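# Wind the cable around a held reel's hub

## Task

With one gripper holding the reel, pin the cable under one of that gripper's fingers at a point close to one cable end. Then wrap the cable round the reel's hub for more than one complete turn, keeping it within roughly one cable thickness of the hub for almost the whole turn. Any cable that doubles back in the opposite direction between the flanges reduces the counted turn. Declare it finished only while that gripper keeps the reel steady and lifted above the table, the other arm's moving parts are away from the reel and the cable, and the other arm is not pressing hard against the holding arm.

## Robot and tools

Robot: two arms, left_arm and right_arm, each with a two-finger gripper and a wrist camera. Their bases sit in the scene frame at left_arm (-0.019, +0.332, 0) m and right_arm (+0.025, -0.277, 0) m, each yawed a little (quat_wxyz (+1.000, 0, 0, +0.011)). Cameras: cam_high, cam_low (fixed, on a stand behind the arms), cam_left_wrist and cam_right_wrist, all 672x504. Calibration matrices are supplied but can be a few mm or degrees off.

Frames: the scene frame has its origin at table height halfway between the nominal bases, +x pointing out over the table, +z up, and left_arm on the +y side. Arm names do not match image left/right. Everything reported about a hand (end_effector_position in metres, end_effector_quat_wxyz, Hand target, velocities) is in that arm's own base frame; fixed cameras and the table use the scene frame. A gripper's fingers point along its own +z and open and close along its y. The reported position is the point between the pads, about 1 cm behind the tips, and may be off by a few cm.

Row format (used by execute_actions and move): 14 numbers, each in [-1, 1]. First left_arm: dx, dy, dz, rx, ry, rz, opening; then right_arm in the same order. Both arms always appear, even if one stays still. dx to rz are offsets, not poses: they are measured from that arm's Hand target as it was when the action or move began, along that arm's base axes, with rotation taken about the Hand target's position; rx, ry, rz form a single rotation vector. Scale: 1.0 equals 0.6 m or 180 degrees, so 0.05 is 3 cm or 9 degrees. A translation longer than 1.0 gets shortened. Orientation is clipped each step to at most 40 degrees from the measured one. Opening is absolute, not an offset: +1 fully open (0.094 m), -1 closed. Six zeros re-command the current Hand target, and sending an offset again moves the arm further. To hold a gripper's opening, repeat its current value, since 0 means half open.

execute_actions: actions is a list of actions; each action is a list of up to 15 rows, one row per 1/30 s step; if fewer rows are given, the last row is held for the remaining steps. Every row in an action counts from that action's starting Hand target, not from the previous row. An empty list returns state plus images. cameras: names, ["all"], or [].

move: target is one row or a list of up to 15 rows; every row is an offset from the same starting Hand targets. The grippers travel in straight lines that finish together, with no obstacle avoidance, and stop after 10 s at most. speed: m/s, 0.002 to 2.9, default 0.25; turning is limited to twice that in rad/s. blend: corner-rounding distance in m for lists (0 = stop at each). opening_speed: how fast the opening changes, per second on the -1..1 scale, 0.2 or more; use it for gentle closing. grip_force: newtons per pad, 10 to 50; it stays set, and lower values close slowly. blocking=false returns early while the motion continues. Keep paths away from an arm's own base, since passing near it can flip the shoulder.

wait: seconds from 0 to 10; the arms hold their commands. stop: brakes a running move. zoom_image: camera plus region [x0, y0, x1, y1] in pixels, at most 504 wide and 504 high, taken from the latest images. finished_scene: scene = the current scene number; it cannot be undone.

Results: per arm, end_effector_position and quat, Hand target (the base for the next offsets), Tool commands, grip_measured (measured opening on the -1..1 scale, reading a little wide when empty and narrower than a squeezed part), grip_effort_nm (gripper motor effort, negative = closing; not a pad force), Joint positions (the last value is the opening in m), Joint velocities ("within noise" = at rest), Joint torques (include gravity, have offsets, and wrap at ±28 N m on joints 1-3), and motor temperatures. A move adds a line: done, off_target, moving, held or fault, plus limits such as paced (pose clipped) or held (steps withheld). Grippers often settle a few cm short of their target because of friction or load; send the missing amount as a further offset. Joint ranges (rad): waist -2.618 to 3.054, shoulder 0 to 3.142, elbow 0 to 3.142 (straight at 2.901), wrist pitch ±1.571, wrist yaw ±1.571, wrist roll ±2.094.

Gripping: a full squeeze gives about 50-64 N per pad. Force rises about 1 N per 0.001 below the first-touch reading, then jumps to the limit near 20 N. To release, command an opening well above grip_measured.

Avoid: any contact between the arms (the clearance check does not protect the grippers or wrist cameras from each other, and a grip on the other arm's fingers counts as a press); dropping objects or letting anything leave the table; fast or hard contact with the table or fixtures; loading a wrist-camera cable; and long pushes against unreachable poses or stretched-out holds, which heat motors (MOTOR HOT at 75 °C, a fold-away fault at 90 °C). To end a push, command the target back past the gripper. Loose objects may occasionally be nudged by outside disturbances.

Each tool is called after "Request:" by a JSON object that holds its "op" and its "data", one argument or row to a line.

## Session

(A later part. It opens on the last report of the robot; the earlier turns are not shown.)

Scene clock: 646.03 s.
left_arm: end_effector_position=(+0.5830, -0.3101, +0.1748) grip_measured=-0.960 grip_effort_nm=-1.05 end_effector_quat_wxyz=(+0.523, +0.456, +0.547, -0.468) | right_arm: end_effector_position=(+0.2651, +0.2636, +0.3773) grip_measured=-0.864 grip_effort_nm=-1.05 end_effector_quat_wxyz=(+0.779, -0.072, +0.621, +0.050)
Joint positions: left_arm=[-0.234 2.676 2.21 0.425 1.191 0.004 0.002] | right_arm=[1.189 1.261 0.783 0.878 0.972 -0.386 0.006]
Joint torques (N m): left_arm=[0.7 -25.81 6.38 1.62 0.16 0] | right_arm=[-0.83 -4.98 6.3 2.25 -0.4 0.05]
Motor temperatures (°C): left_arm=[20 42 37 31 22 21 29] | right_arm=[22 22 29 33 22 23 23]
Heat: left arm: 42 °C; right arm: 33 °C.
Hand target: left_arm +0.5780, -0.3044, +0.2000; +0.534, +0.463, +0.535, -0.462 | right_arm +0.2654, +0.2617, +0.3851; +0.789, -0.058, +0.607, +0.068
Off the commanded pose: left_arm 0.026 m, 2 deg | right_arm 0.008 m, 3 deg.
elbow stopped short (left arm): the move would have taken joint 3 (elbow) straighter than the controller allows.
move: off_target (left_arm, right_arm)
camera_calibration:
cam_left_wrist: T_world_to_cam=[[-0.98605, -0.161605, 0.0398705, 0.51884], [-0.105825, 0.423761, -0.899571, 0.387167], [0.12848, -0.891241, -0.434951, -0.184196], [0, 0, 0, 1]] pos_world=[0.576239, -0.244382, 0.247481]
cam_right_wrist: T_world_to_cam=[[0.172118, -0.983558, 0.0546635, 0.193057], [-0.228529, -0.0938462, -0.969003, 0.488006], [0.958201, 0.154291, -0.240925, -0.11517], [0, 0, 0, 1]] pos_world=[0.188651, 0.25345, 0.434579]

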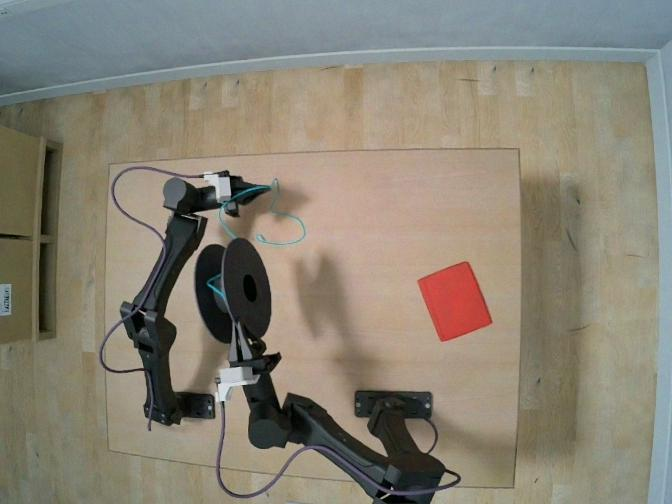

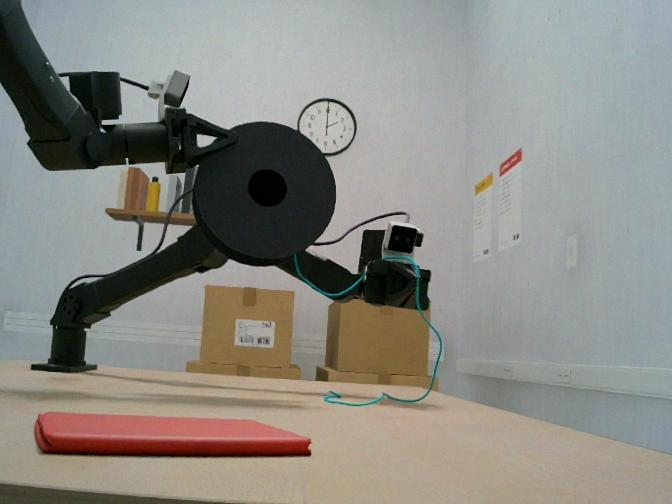

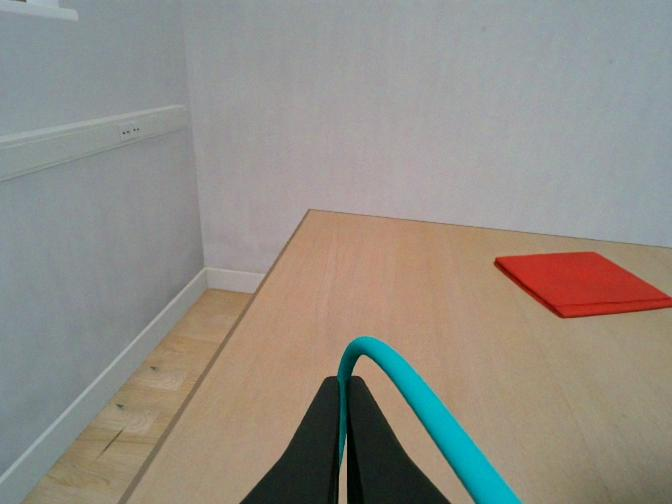

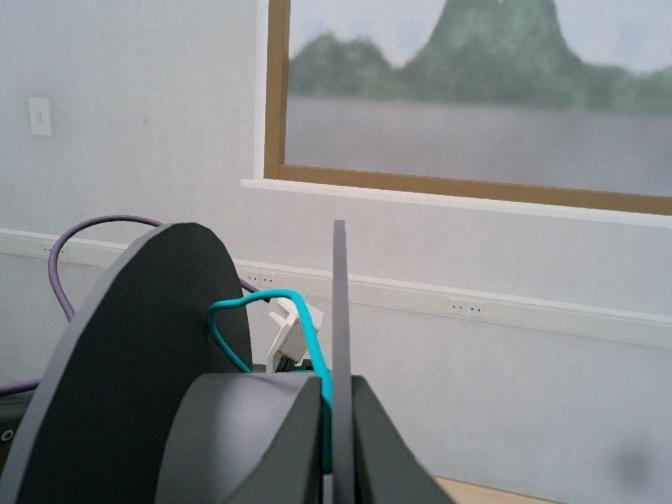

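Request:
{"op": "move", "data": {
  "target": [
    [-0.06,0.04,-0.24,0,0,0,-1,0,0,0,0,0,0,-1]
  ],
  "speed": 0.12,
  "cameras": ["all"]
}}

Scene clock: 649.83 s.
left_arm: end_effector_position=(+0.5456, -0.2848, +0.0817) grip_measured=-0.960 grip_effort_nm=-1.05 end_effector_quat_wxyz=(+0.549, +0.471, +0.521, -0.454) | right_arm: end_effector_position=(+0.2651, +0.2635, +0.3776) grip_measured=-0.864 grip_effort_nm=-1.05 end_effector_quat_wxyz=(+0.779, -0.072, +0.620, +0.050)
Joint positions: left_arm=[-0.204 2.709 1.816 0.935 1.222 0.004 0.002] | right_arm=[1.189 1.261 0.783 0.879 0.972 -0.387 0.006]
Joint torques (N m): left_arm=[0.59 -16.12 5.82 1.56 0.07 -0.02] | right_arm=[-0.79 -4.92 6.34 2.23 -0.39 0.01]
Heat: left arm: 42 °C; right arm: 34 °C.
Hand target: left_arm +0.5421, -0.2804, +0.0561; +0.535, +0.463, +0.535, -0.462 | right_arm +0.2654, +0.2617, +0.3851; +0.789, -0.058, +0.607, +0.068
Off the commanded pose: left_arm 0.026 m, 3 deg | right_arm 0.008 m, 3 deg.
move: off_target (left_arm, right_arm)
camera_calibration:
cam_left_wrist: T_world_to_cam=[[-0.986314, -0.160433, -0.0380372, 0.496659], [-0.0310477, 0.407285, -0.912773, 0.244358], [0.161931, -0.8991, -0.406692, -0.220141], [0, 0, 0, 1]] pos_world=[0.533096, -0.217772, 0.152406]
cam_right_wrist: T_world_to_cam=[[0.171918, -0.983625, 0.0541017, 0.193263], [-0.227841, -0.093132, -0.969234, 0.487958], [0.958401, 0.154302, -0.240121, -0.1154], [0, 0, 0, 1]] pos_world=[0.188551, 0.253349, 0.43478]

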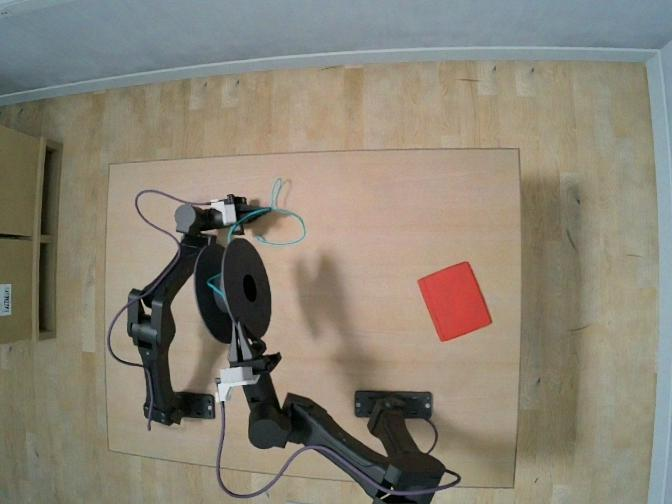

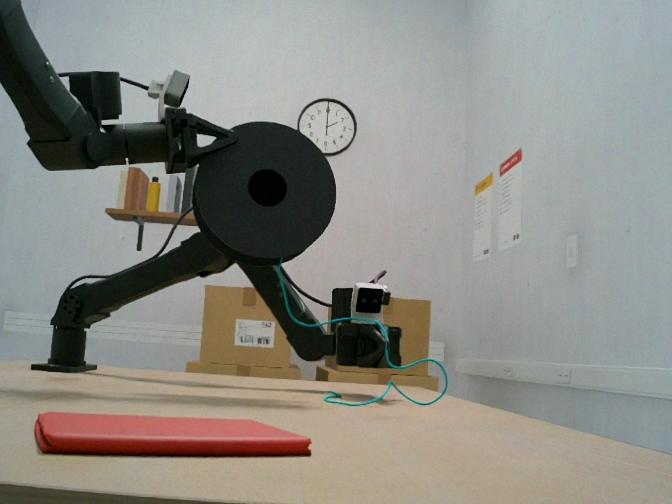

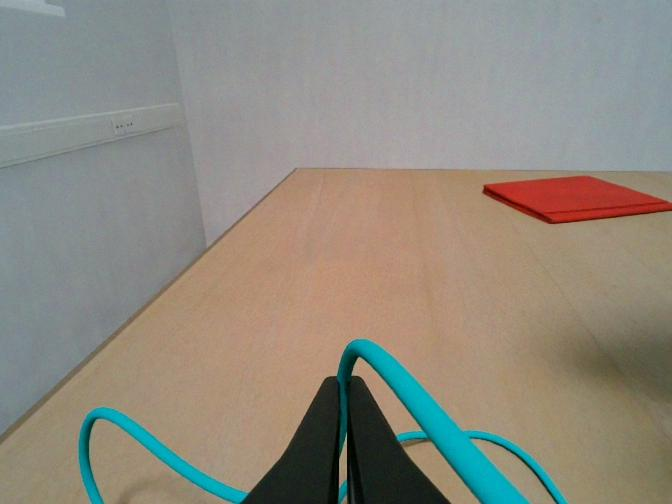

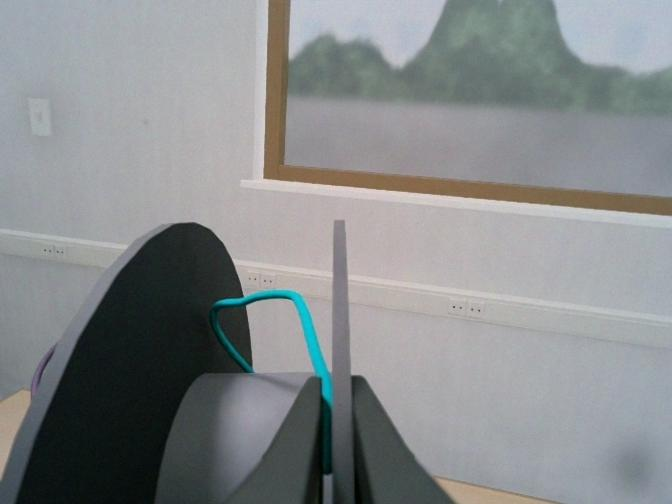

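Request:
{"op": "move", "data": {
  "target": [
    [0,0,0,0,0,0,0.2,0,0,0,0,0,0,-1],
    [-0.03,0.25,0.05,0,0,0,0.2,0,0,0,0,0,0,-1]
  ],
  "speed": 0.12,
  "cameras": ["all"]
}}

Scene clock: 652.80 s.
left_arm: end_effector_position=(+0.5284, -0.1282, +0.0685) grip_measured=+0.198 grip_effort_nm=0.10 end_effector_quat_wxyz=(+0.530, +0.451, +0.546, -0.467) | right_arm: end_effector_position=(+0.2651, +0.2635, +0.3776) grip_measured=-0.864 grip_effort_nm=-1.05 end_effector_quat_wxyz=(+0.779, -0.072, +0.620, +0.050)
Joint positions: left_arm=[0.098 2.635 1.627 0.974 1.511 0.002 0.056] | right_arm=[1.189 1.261 0.783 0.879 0.972 -0.387 0.006]
Joint torques (N m): left_arm=[-0.35 -22.8 4.83 1.36 0.13 0.03] | right_arm=[-0.87 -4.93 6.32 2.23 -0.39 0.04]
Heat: left arm: 43 °C; right arm: 34 °C.
Hand target: left_arm +0.5242, -0.1303, +0.0861; +0.535, +0.463, +0.535, -0.462 | right_arm +0.2654, +0.2617, +0.3851; +0.789, -0.058, +0.607, +0.068
Off the commanded pose: left_arm 0.018 m, 2 deg | right_arm 0.008 m, 3 deg.
move: off_target (left_arm, right_arm)
camera_calibration:
cam_left_wrist: T_world_to_cam=[[-0.98424, -0.1726, 0.038489, 0.496481], [-0.107434, 0.410736, -0.905402, 0.208319], [0.140464, -0.895268, -0.422806, -0.0689294], [0, 0, 0, 1]] pos_world=[0.520719, -0.0615815, 0.140359]
cam_right_wrist: T_world_to_cam=[[0.171918, -0.983625, 0.0541017, 0.193263], [-0.227841, -0.093132, -0.969234, 0.487958], [0.958401, 0.154302, -0.240121, -0.1154], [0, 0, 0, 1]] pos_world=[0.188551, 0.253349, 0.43478]

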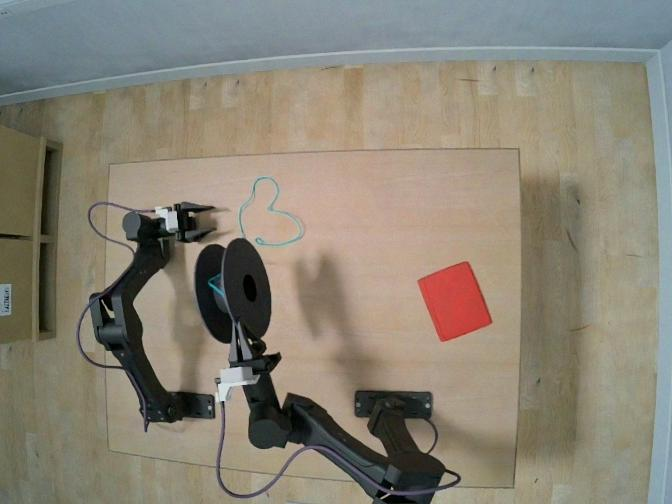

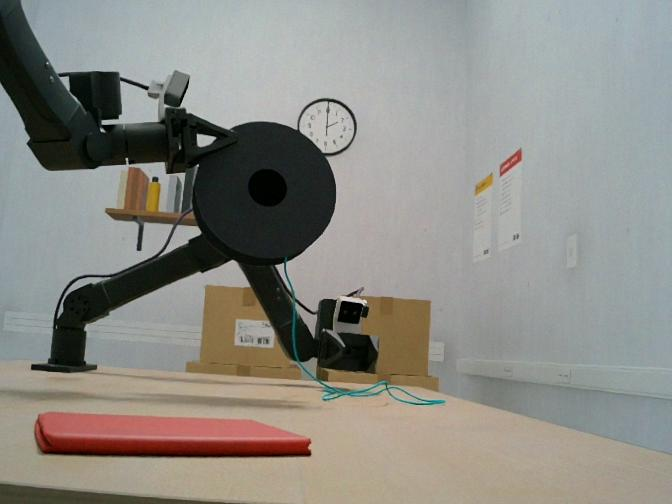

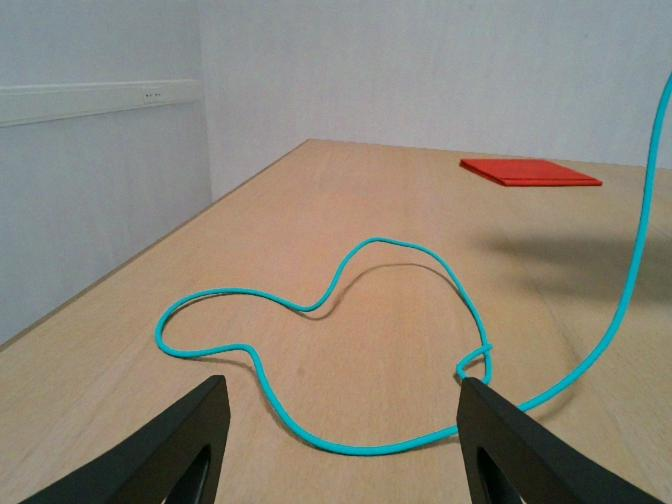

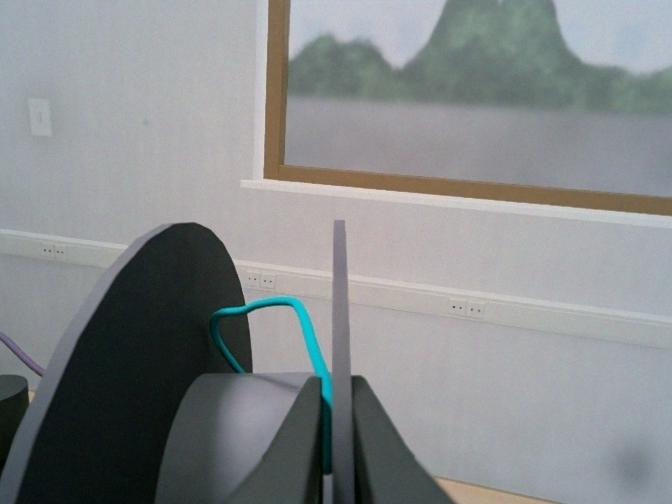

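Request:
{"op": "move", "data": {
  "target": [
    [-0.03,0.03,0.1,0.2,-0.08,-0.1,0.2,0,0,0,0,0,0,-1],
    [-0.057,-0.083,0.02,0.4854,-0.1756,-0.244,0.2,0,0,0,0,0,0,-1]
  ],
  "speed": 0.15,
  "blend": [0.03,0],
  "cameras": ["all"]
}}

Scene clock: 662.37 s.
left_arm: end_effector_position=(+0.4929, -0.1763, +0.1104) grip_measured=+0.198 grip_effort_nm=0.09 end_effector_quat_wxyz=(+0.064, +0.927, +0.362, +0.070) | right_arm: end_effector_position=(+0.2674, +0.2582, +0.3784) grip_measured=-0.864 grip_effort_nm=-1.04 end_effector_quat_wxyz=(+0.780, -0.063, +0.621, +0.042)
Joint positions: left_arm=[-0.344 2.58 2.736 -1.536 0.005 2.054 0.056] | right_arm=[1.182 1.261 0.783 0.891 0.988 -0.396 0.006]
Joint torques (N m): left_arm=[-0.92 -14.98 9.47 0.42 -0.02 0] | right_arm=[-0.14 -4.9 6.31 2.09 -0.58 0.11]
Heat: left arm: 43 °C; right arm: 34 °C.
Hand target: left_arm +0.4898, -0.1801, +0.0980; +0.000, +0.934, +0.358, -0.001 | right_arm +0.2653, +0.2618, +0.3852; +0.790, -0.058, +0.607, +0.068
Off the commanded pose: left_arm 0.013 m, 11 deg | right_arm 0.008 m, 4 deg.
joint sent to its limit (left arm) — joint 4 (wrist pitch), lower limit. The joint targets are off in orientation, not in position.
move: off_target (left_arm, right_arm); limits=paced
camera_calibration:
cam_left_wrist: T_world_to_cam=[[-0.662898, 0.725273, -0.185865, 0.476182], [0.578959, 0.653963, 0.486969, -0.186928], [0.474734, 0.215202, -0.853414, -0.0107524], [0, 0, 0, 1]] pos_world=[0.428988, -0.220803, 0.170358]
cam_right_wrist: T_world_to_cam=[[0.148019, -0.987744, 0.0495194, 0.196767], [-0.23022, -0.0831087, -0.969583, 0.486968], [0.961815, 0.132116, -0.2397, -0.111941], [0, 0, 0, 1]] pos_world=[0.190652, 0.249616, 0.43558]

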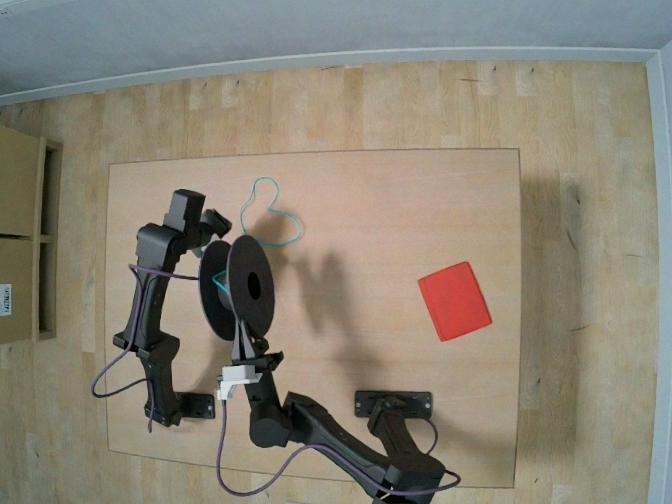

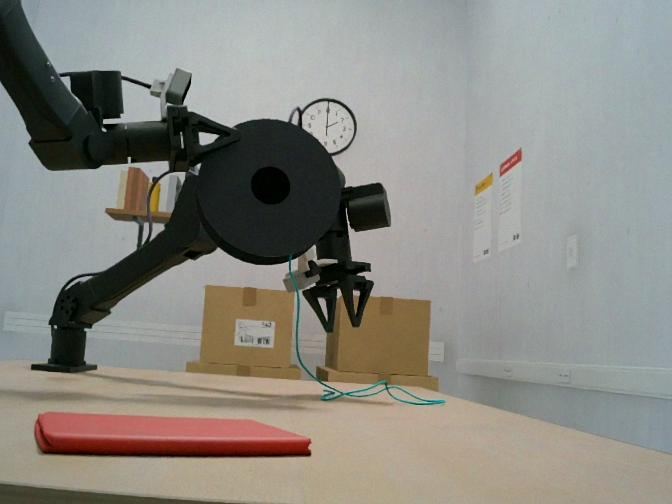

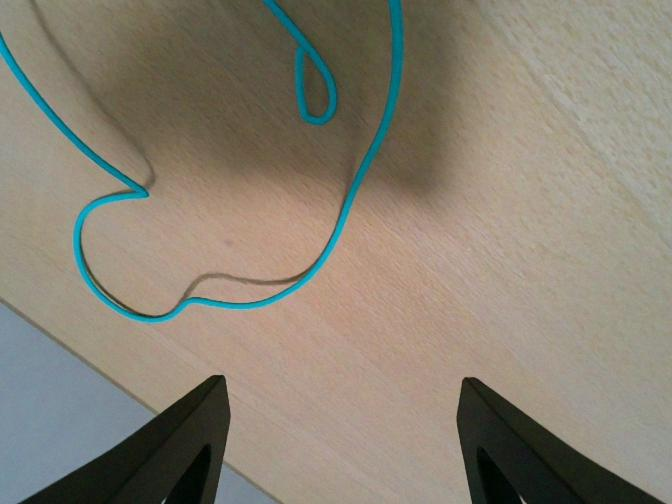

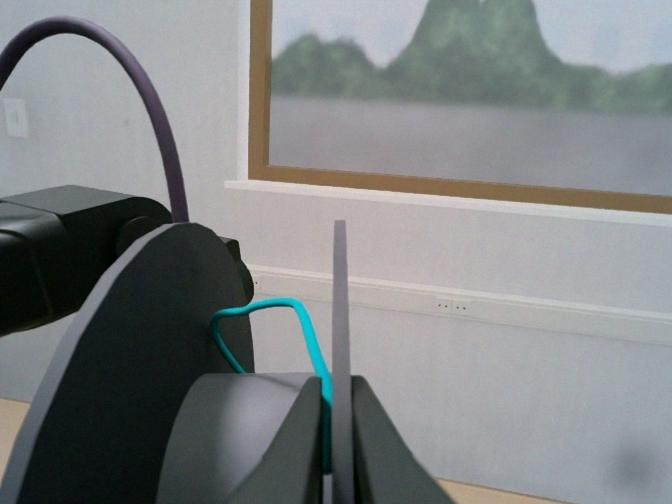

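Request:
{"op": "move", "data": {
  "target": [0.03,0.08,0,0,0,0,0.2,0,0,0,0,0,0,-1],
  "speed": 0.1
}}

Scene clock: 663.93 s.
left_arm: end_effector_position=(+0.5079, -0.1347, +0.1114) grip_measured=+0.198 grip_effort_nm=0.09 end_effector_quat_wxyz=(+0.058, +0.920, +0.380, +0.080) | right_arm: end_effector_position=(+0.2668, +0.2604, +0.3792) grip_measured=-0.864 grip_effort_nm=-1.05 end_effector_quat_wxyz=(+0.781, -0.067, +0.619, +0.046)
Joint positions: left_arm=[-0.263 2.587 2.753 -1.538 -0.005 2.096 0.056] | right_arm=[1.182 1.261 0.783 0.891 0.974 -0.396 0.006]
Joint torques (N m): left_arm=[0.34 -14.67 9.78 0.49 -0.04 0.04] | right_arm=[-0.21 -4.86 6.37 2.1 -0.44 0.13]
Heat: left arm: 43 °C; right arm: 34 °C.
Hand target: left_arm +0.5079, -0.1320, +0.0981; +0.000, +0.934, +0.358, -0.001 | right_arm +0.2653, +0.2617, +0.3852; +0.790, -0.058, +0.607, +0.068
Off the commanded pose: left_arm 0.014 m, 12 deg | right_arm 0.006 m, 3 deg.
joint sent to its limit (left arm) — joint 4 (wrist pitch), lower limit; joint 6 (wrist roll), upper limit. The joint targets are off in orientation, not in position.
move: off_target (left_arm, right_arm)

Request:
{"op": "move", "data": {
  "target": [0.0,0.0,0,0,0,0,0.2,-0.08,-0.09,0.02,0,0,0,-1],
  "speed": 0.1,
  "cameras": ["all"]
}}

Scene clock: 665.70 s.
left_arm: end_effector_position=(+0.5079, -0.1347, +0.1114) grip_measured=+0.198 grip_effort_nm=0.09 end_effector_quat_wxyz=(+0.058, +0.920, +0.380, +0.080) | right_arm: end_effector_position=(+0.2216, +0.2103, +0.3909) grip_measured=-0.864 grip_effort_nm=-1.05 end_effector_quat_wxyz=(+0.783, -0.065, +0.616, +0.049)
Joint positions: left_arm=[-0.263 2.587 2.753 -1.538 -0.005 2.096 0.056] | right_arm=[1.303 0.99 0.651 0.853 1.081 -0.505 0.006]
Joint torques (N m): left_arm=[0.28 -14.61 9.76 0.46 -0.05 0.08] | right_arm=[0.64 -4.27 5.96 1.68 -0.38 0.05]
Heat: left arm: 42 °C; right arm: 34 °C.
Hand target: left_arm +0.5079, -0.1321, +0.0981; +0.000, +0.934, +0.358, -0.001 | right_arm +0.2173, +0.2078, +0.3970; +0.789, -0.059, +0.607, +0.068
Off the commanded pose: left_arm 0.014 m, 12 deg | right_arm 0.008 m, 3 deg.
joint sent to its limit (left arm) — joint 4 (wrist pitch), lower limit; joint 6 (wrist roll), upper limit. The joint targets are off in orientation, not in position.
move: off_target (left_arm, right_arm)
camera_calibration:
cam_left_wrist: T_world_to_cam=[[-0.690265, 0.699786, -0.183936, 0.466422], [0.545126, 0.670121, 0.50376, -0.205763], [0.475784, 0.24746, -0.844034, -0.0232237], [0, 0, 0, 1]] pos_world=[0.445171, -0.182763, 0.169845]
cam_right_wrist: T_world_to_cam=[[0.160863, -0.985895, 0.0462066, 0.153703], [-0.218528, -0.0812322, -0.972444, 0.482717], [0.96248, 0.146333, -0.228513, -0.0661643], [0, 0, 0, 1]] pos_world=[0.144444, 0.200429, 0.447193]

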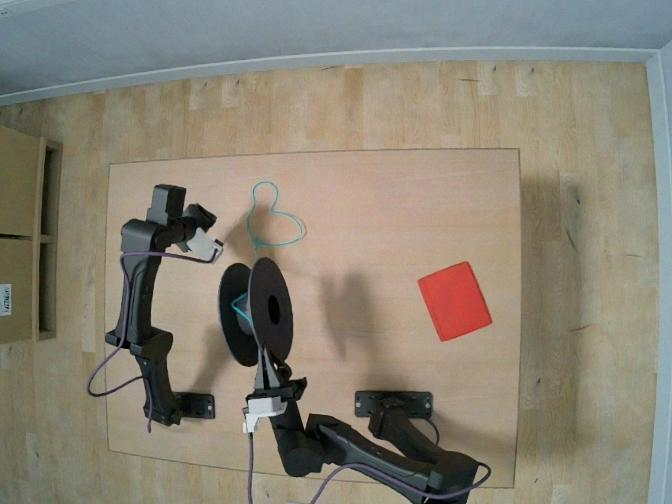

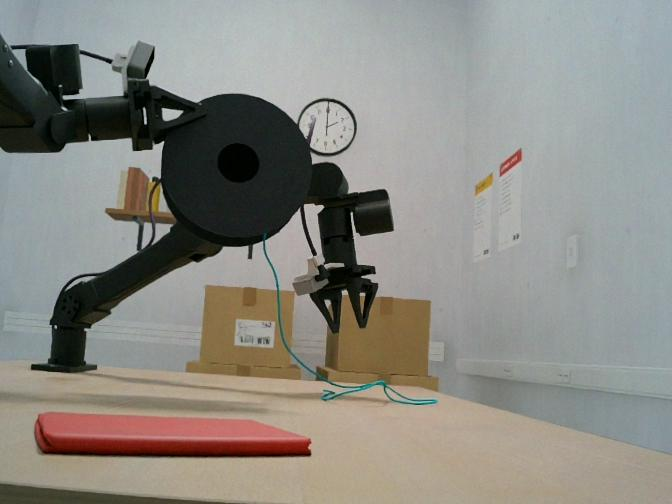

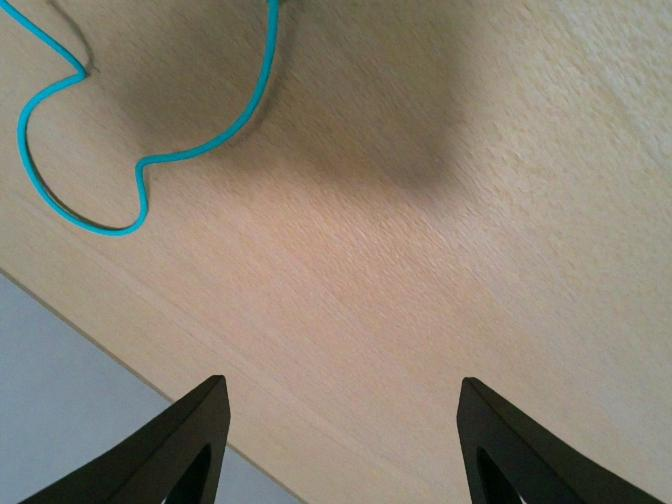

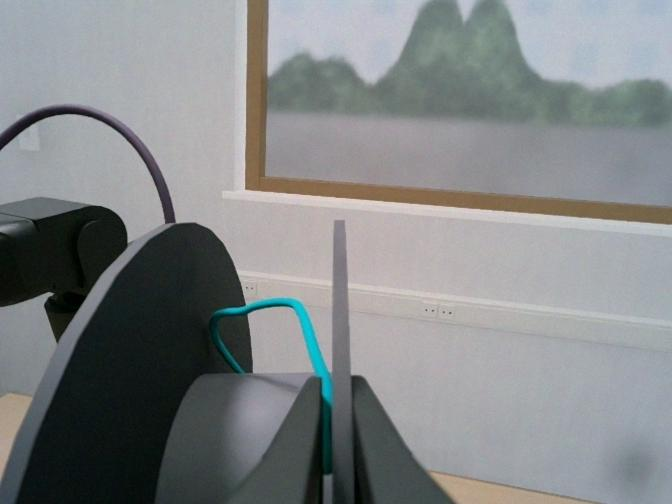

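Request:
{"op": "move", "data": {
  "target": [
    [-0.015,-0.12,-0.05,0,0,0,0.2,0,0,0,0,0,0,-1],
    [-0.02,-0.135,-0.1,0,0,0,0.2,0,0,0,0,0,0,-1]
  ],
  "speed": 0.1,
  "blend": [0.02,0],
  "cameras": ["cam_left_wrist","cam_low","cam_high"]
}}

Scene clock: 668.33 s.
left_arm: end_effector_position=(+0.4958, -0.2062, +0.0487) grip_measured=+0.198 grip_effort_nm=0.09 end_effector_quat_wxyz=(+0.042, +0.932, +0.357, +0.051) | right_arm: end_effector_position=(+0.2222, +0.2083, +0.3899) grip_measured=-0.864 grip_effort_nm=-1.04 end_effector_quat_wxyz=(+0.782, -0.062, +0.619, +0.043)
Joint positions: left_arm=[-0.399 2.759 2.841 -1.521 -0.009 2.01 0.056] | right_arm=[1.303 0.99 0.651 0.853 1.094 -0.51 0.006]
Joint torques (N m): left_arm=[-0.76 -16.4 9.52 0.52 0.11 -0.09] | right_arm=[0.65 -4.25 6.02 1.67 -0.55 0.06]
Heat: left arm: 42 °C; right arm: 34 °C.
Hand target: left_arm +0.4960, -0.2130, +0.0381; +0.000, +0.934, +0.358, -0.001 | right_arm +0.2173, +0.2078, +0.3970; +0.789, -0.058, +0.607, +0.068
Off the commanded pose: left_arm 0.013 m, 8 deg | right_arm 0.009 m, 3 deg.
elbow stopped short (left arm): the move would have taken joint 3 (elbow) straighter than the controller allows.
move: off_target (left_arm, right_arm); blend cut to 0.0157 m at target 1
camera_calibration:
cam_left_wrist: T_world_to_cam=[[-0.663771, 0.73631, -0.131357, 0.488475], [0.610324, 0.634744, 0.473924, -0.157852], [0.432334, 0.234407, -0.870713, -0.0325854], [0, 0, 0, 1]] pos_world=[0.434665, -0.251835, 0.110602]
Images, in order (width x height): cam_high 672x504, cam_low 672x504, cam_left_wrist 672x504.

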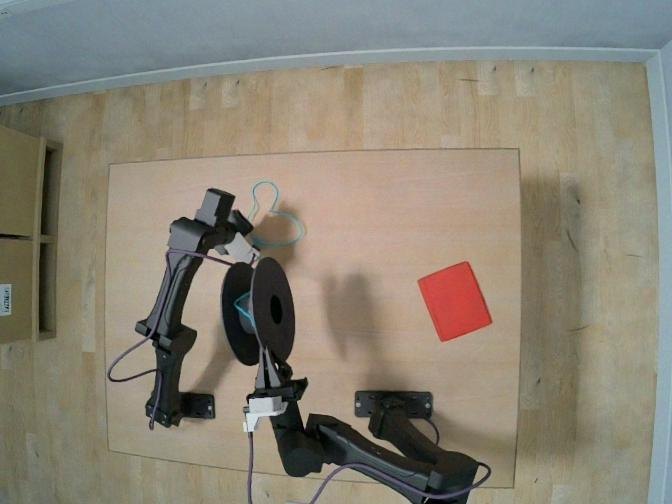

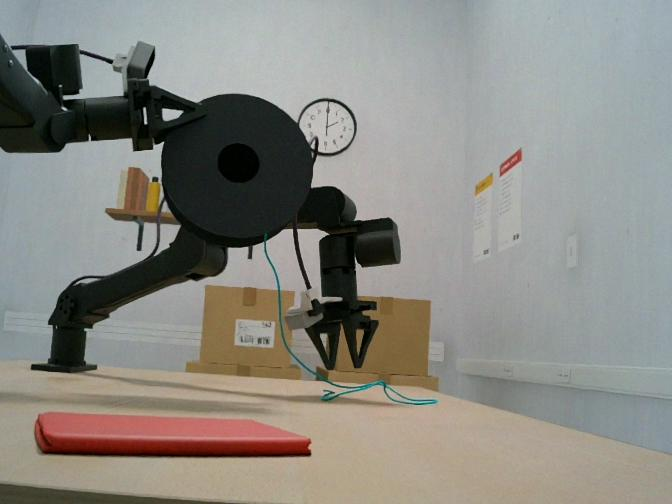

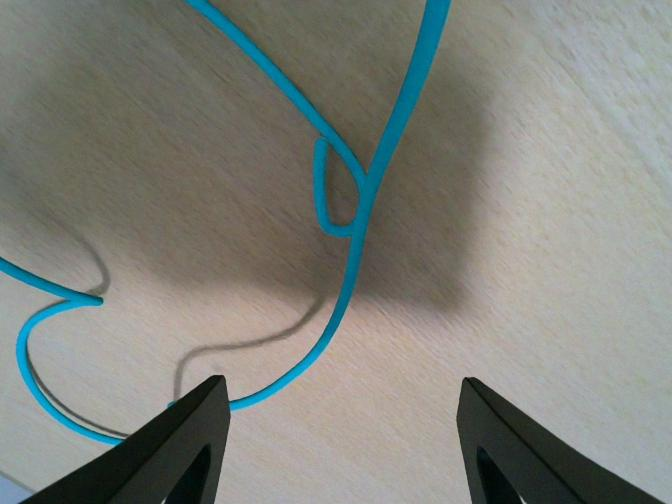

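Request:
{"op": "move", "data": {
  "target": [0.003,0.003,-0.087,0,0,0,0.0,0,0,0,0,0,0,-1],
  "speed": 0.1,
  "cameras": ["cam_left_wrist","cam_low"]
}}

Scene clock: 669.70 s.
left_arm: end_effector_position=(+0.4995, -0.2077, +0.0074) grip_measured=+0.002 grip_effort_nm=-0.12 end_effector_quat_wxyz=(+0.030, +0.932, +0.358, +0.038) | right_arm: end_effector_position=(+0.2222, +0.2084, +0.3899) grip_measured=-0.864 grip_effort_nm=-1.05 end_effector_quat_wxyz=(+0.782, -0.063, +0.619, +0.043)
Joint positions: left_arm=[-0.399 2.844 2.847 -1.478 -0.01 2.01 0.047] | right_arm=[1.303 0.99 0.651 0.853 1.092 -0.511 0.006]
Joint torques (N m): left_arm=[-0.32 -15.32 9.11 0.5 0.15 -0.04] | right_arm=[0.62 -4.19 6.02 1.67 -0.54 0.08]
Heat: left arm: 42 °C; right arm: 34 °C.
Hand target: left_arm +0.4977, -0.2112, -0.0143; +0.000, +0.934, +0.358, -0.001 | right_arm +0.2173, +0.2078, +0.3970; +0.789, -0.058, +0.607, +0.068
Off the commanded pose: left_arm 0.022 m, 6 deg | right_arm 0.009 m, 3 deg.
elbow stopped short (left arm): the move would have taken joint 3 (elbow) straighter than the controller allows.
move: off_target (left_arm, right_arm)
camera_calibration:
cam_left_wrist: T_world_to_cam=[[-0.668202, 0.737417, -0.0985985, 0.488811], [0.625382, 0.628517, 0.462454, -0.148347], [0.402992, 0.247351, -0.881144, -0.0523992], [0, 0, 0, 1]] pos_world=[0.440515, -0.254258, 0.0706286]
Images, in order (width x height): cam_low 672x504, cam_left_wrist 672x504.

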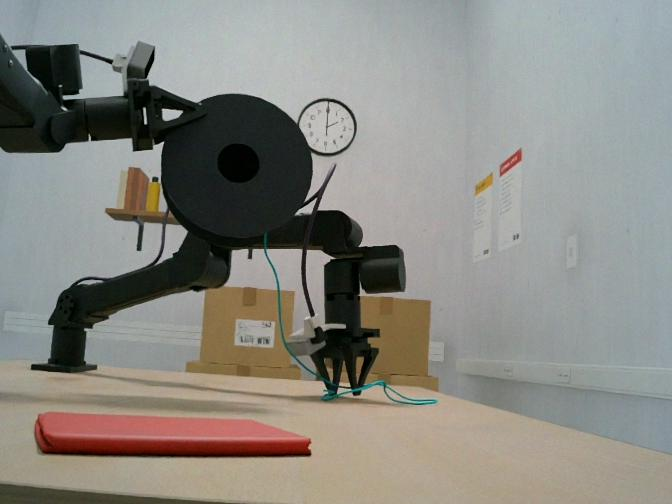

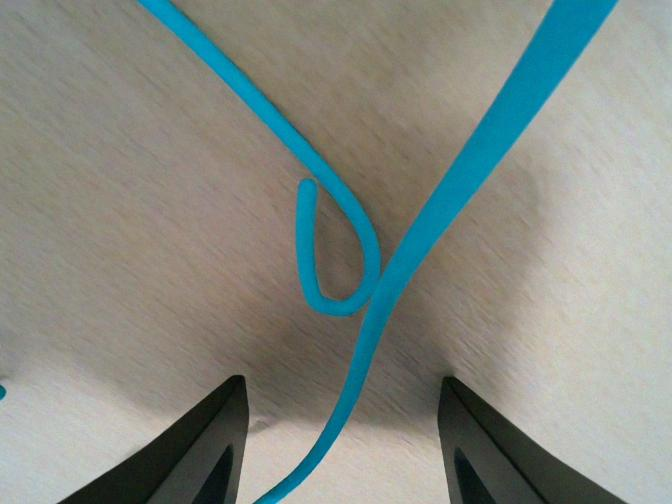

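Request:
{"op": "move", "data": {
  "target": [0,0,0,0,0,0,-0.85,0,0,0,0,0,0,-1],
  "opening_speed": 0.8
}}

Request:
{"op": "move", "data": {
  "target": [0,0,0,0,0,0,-1,0,0,0,0,0,0,-1],
  "cameras": ["cam_left_wrist"]
}}

Scene clock: 671.27 s.
left_arm: end_effector_position=(+0.5001, -0.2079, +0.0061) grip_measured=-0.848 grip_effort_nm=-0.14 end_effector_quat_wxyz=(+0.030, +0.932, +0.358, +0.038) | right_arm: end_effector_position=(+0.2222, +0.2084, +0.3899) grip_measured=-0.864 grip_effort_nm=-1.05 end_effector_quat_wxyz=(+0.782, -0.063, +0.619, +0.043)
Joint positions: left_arm=[-0.399 2.846 2.847 -1.474 -0.01 2.01 0.007] | right_arm=[1.303 0.99 0.651 0.853 1.092 -0.511 0.006]
Joint torques (N m): left_arm=[-0.35 -15.45 9.07 0.48 0.13 -0.05] | right_arm=[0.61 -4.29 6 1.67 -0.53 0.09]
Heat: left arm: 41 °C; right arm: 34 °C.
Hand target: left_arm +0.4977, -0.2112, -0.0142; +0.000, +0.934, +0.358, -0.001 | right_arm +0.2173, +0.2078, +0.3970; +0.789, -0.058, +0.607, +0.068
Off the commanded pose: left_arm 0.021 m, 6 deg | right_arm 0.009 m, 3 deg.
elbow stopped short (left arm): the move would have taken joint 3 (elbow) straighter than the controller allows.
move: off_target (left_arm, right_arm)

Scene clock: 671.77 s.
left_arm: end_effector_position=(+0.5004, -0.2081, +0.0061) grip_measured=-0.946 grip_effort_nm=-1.05 end_effector_quat_wxyz=(+0.031, +0.932, +0.358, +0.039) | right_arm: end_effector_position=(+0.2222, +0.2084, +0.3899) grip_measured=-0.864 grip_effort_nm=-1.05 end_effector_quat_wxyz=(+0.782, -0.063, +0.619, +0.043)
Joint positions: left_arm=[-0.399 2.846 2.847 -1.473 -0.01 2.01 0.003] | right_arm=[1.303 0.99 0.651 0.853 1.092 -0.511 0.006]
Joint torques (N m): left_arm=[-0.35 -15.49 9.13 0.46 0.14 -0.04] | right_arm=[0.68 -4.31 5.97 1.67 -0.53 0.08]
Heat: left arm: 41 °C; right arm: 34 °C.
Hand target: left_arm +0.4977, -0.2112, -0.0142; +0.000, +0.934, +0.358, -0.001 | right_arm +0.2173, +0.2078, +0.3970; +0.789, -0.058, +0.607, +0.068
Off the commanded pose: left_arm 0.021 m, 6 deg | right_arm 0.009 m, 3 deg.
elbow stopped short (left arm): the move would have taken joint 3 (elbow) straighter than the controller allows.
move: off_target (left_arm, right_arm)
camera_calibration:
cam_left_wrist: T_world_to_cam=[[-0.667953, 0.737363, -0.100669, 0.489388], [0.624435, 0.628896, 0.463218, -0.147532], [0.40487, 0.246547, -0.880508, -0.0548303], [0, 0, 0, 1]] pos_world=[0.441212, -0.254557, 0.0693269]
Images, in order (width x height): cam_left_wrist 672x504.

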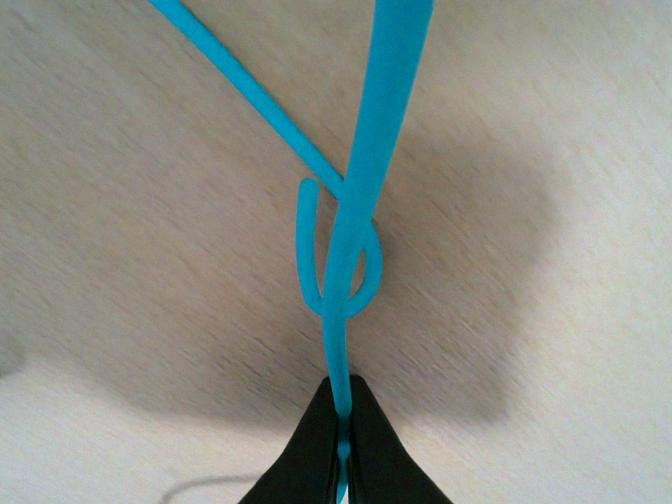

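Request:
{"op": "move", "data": {
  "target": [
    [0.037,0.018,0.15,-0.24,0.0878,0.122,-1,0.06,-0.04,0,0,0,0,-1],
    [0.09,-0.04,0.2,-0.485,0.1756,0.2438,-1,0.182,-0.122,0,0,0,0,-1],
    [0.15,-0.323,0.2,-0.485,0.1756,0.2438,-1,0.182,-0.122,0,0,0,0,-1]
  ],
  "speed": 0.13,
  "blend": [0.03,0.03,0],
  "cameras": ["all"]
}}

Scene clock: 684.00 s.
left_arm: end_effector_position=(+0.5835, -0.4057, +0.1392) grip_measured=-0.946 grip_effort_nm=-1.05 end_effector_quat_wxyz=(+0.547, +0.474, +0.514, -0.460) | right_arm: end_effector_position=(+0.3282, +0.1371, +0.3632) grip_measured=-0.864 grip_effort_nm=-1.04 end_effector_quat_wxyz=(+0.764, -0.080, +0.639, +0.047)
Joint positions: left_arm=[-0.386 3.041 2.748 0.339 1.057 0.006 0.003] | right_arm=[0.591 0.941 0.651 0.476 0.398 -0.135 0.006]
Joint torques (N m): left_arm=[0.13 -18.33 6.78 1.67 -0.18 -0.04] | right_arm=[-0.75 -2.92 11.17 2.57 -0.15 0.2]
Heat: left arm: 40 °C; right arm: 34 °C.
Hand target: left_arm +0.5877, -0.4050, +0.1059; +0.534, +0.464, +0.535, -0.462 | right_arm +0.3265, +0.1345, +0.3971; +0.789, -0.058, +0.607, +0.068
Off the commanded pose: left_arm 0.034 m, 3 deg | right_arm 0.034 m, 6 deg.
elbow stopped short (left arm): the move would have taken joint 3 (elbow) straighter than the controller allows.
move: off_target (left_arm, right_arm)
camera_calibration:
cam_left_wrist: T_world_to_cam=[[-0.988932, -0.142818, -0.0402102, 0.525844], [-0.020609, 0.400609, -0.916017, 0.338984], [0.146932, -0.90505, -0.399118, -0.306345], [0, 0, 0, 1]] pos_world=[0.572022, -0.337957, 0.209392]
cam_right_wrist: T_world_to_cam=[[0.178793, -0.981681, 0.0658456, 0.0520819], [-0.272946, -0.113786, -0.955277, 0.489187], [0.945269, 0.152824, -0.28829, -0.13792], [0, 0, 0, 1]] pos_world=[0.254581, 0.127868, 0.424119]

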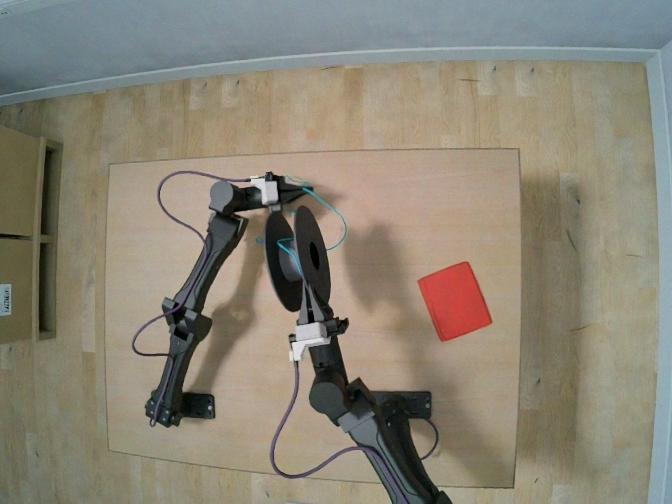

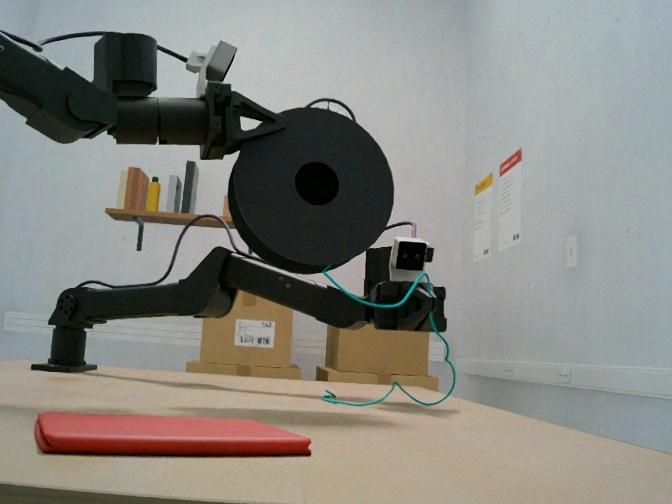

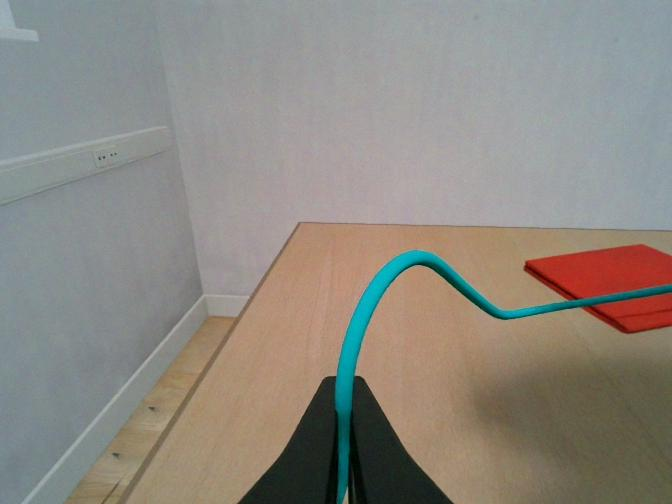

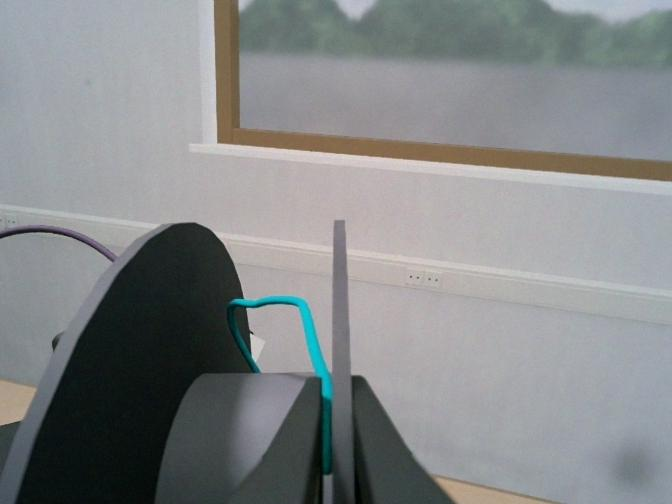

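Request:
{"op": "zoom_image", "data": {
  "camera": "cam_high",
  "region": [210, 160, 370, 320]
}}

Request:
{"op": "zoom_image", "data": {
  "camera": "cam_low",
  "region": [300, 210, 470, 340]
}}

Scaled by 3.150 from the camera's 672x504 image, which has a finer 960x720 frame.

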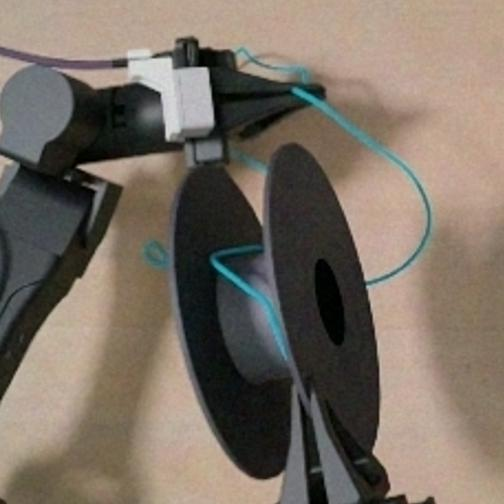

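Scaled by 2.965 from the camera's 672x504 image, which has a finer 960x720 frame.

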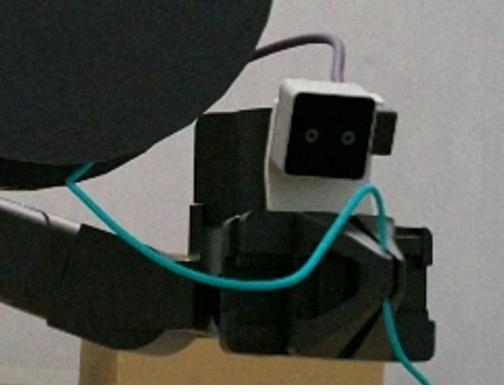

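Request:
{"op": "move", "data": {
  "target": [
    [-0.06,0.03,-0.07,0,0,0,-1,0,0,0.07,0,0,0,-1],
    [-0.253,0.0,-0.06,-0.008,0.055,0,-1,0,0,0.07,0,0,0,-1]
  ],
  "speed": 0.12,
  "blend": [0.03,0],
  "cameras": ["all"]
}}

Request:
{"op": "zoom_image", "data": {
  "camera": "cam_high",
  "region": [210, 180, 370, 340]
}}

Scene clock: 688.87 s.
left_arm: end_effector_position=(+0.4352, -0.4050, +0.0494) grip_measured=-0.946 grip_effort_nm=-1.05 end_effector_quat_wxyz=(+0.476, +0.415, +0.582, -0.513) | right_arm: end_effector_position=(+0.3303, +0.1386, +0.4059) grip_measured=-0.864 grip_effort_nm=-1.04 end_effector_quat_wxyz=(+0.764, -0.080, +0.639, +0.048)
Joint positions: left_arm=[-0.504 2.596 1.442 1.118 0.938 -0.173 0.003] | right_arm=[0.591 0.958 0.826 0.32 0.398 -0.135 0.006]
Joint torques (N m): left_arm=[-0.24 -22.2 4.62 1.75 -0.13 -0.03] | right_arm=[-0.75 -3.25 10.88 2.56 -0.15 0.19]
Heat: left arm: 41 °C; right arm: 35 °C.
Hand target: left_arm +0.4358, -0.4051, +0.0698; +0.492, +0.415, +0.573, -0.507 | right_arm +0.3265, +0.1345, +0.4390; +0.789, -0.058, +0.607, +0.068
Off the commanded pose: left_arm 0.020 m, 2 deg | right_arm 0.034 m, 6 deg.
move: off_target (left_arm, right_arm); blend cut to 0.0287 m at target 1
camera_calibration:
cam_left_wrist: T_world_to_cam=[[-0.967643, -0.145323, 0.206274, 0.35318], [-0.248695, 0.411135, -0.876994, 0.354955], [0.0426406, -0.899916, -0.433973, -0.270531], [0, 0, 0, 1]] pos_world=[0.441563, -0.338065, 0.121039]
cam_right_wrist: T_world_to_cam=[[0.179111, -0.981684, 0.0649349, 0.0506306], [-0.271753, -0.112801, -0.955733, 0.530464], [0.945552, 0.153536, -0.28698, -0.128489], [0, 0, 0, 1]] pos_world=[0.25658, 0.129268, 0.46682]

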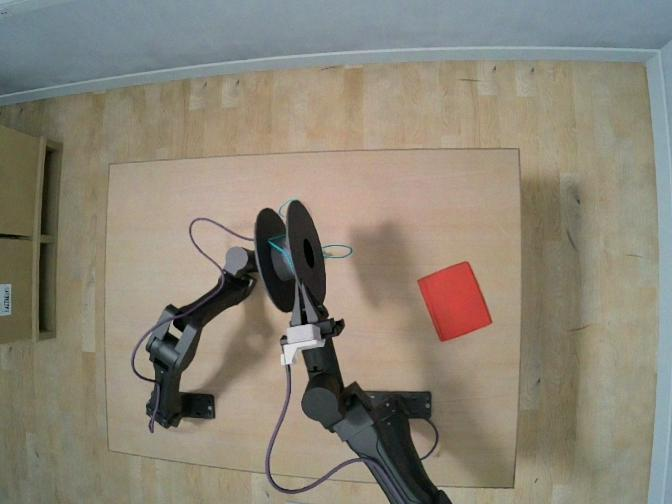

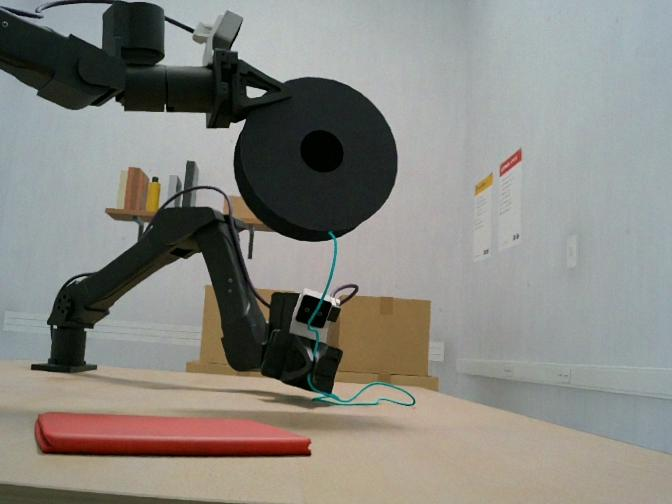

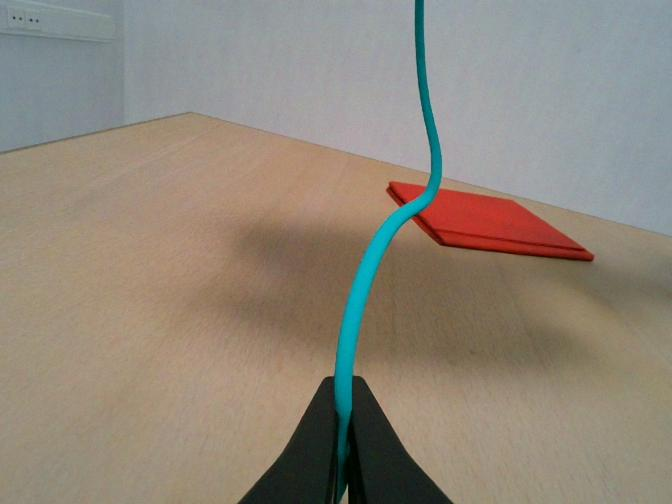

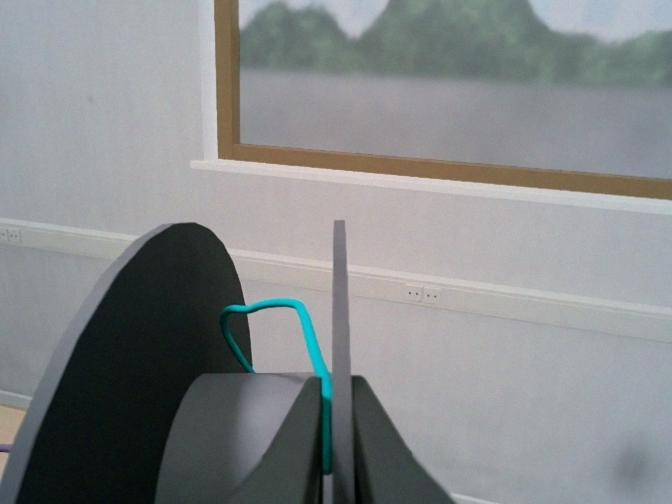

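Scaled by 3.150 from the camera's 672x504 image, which has a finer 960x720 frame.

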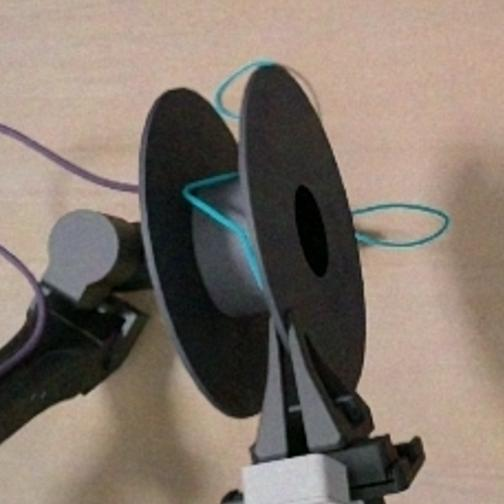

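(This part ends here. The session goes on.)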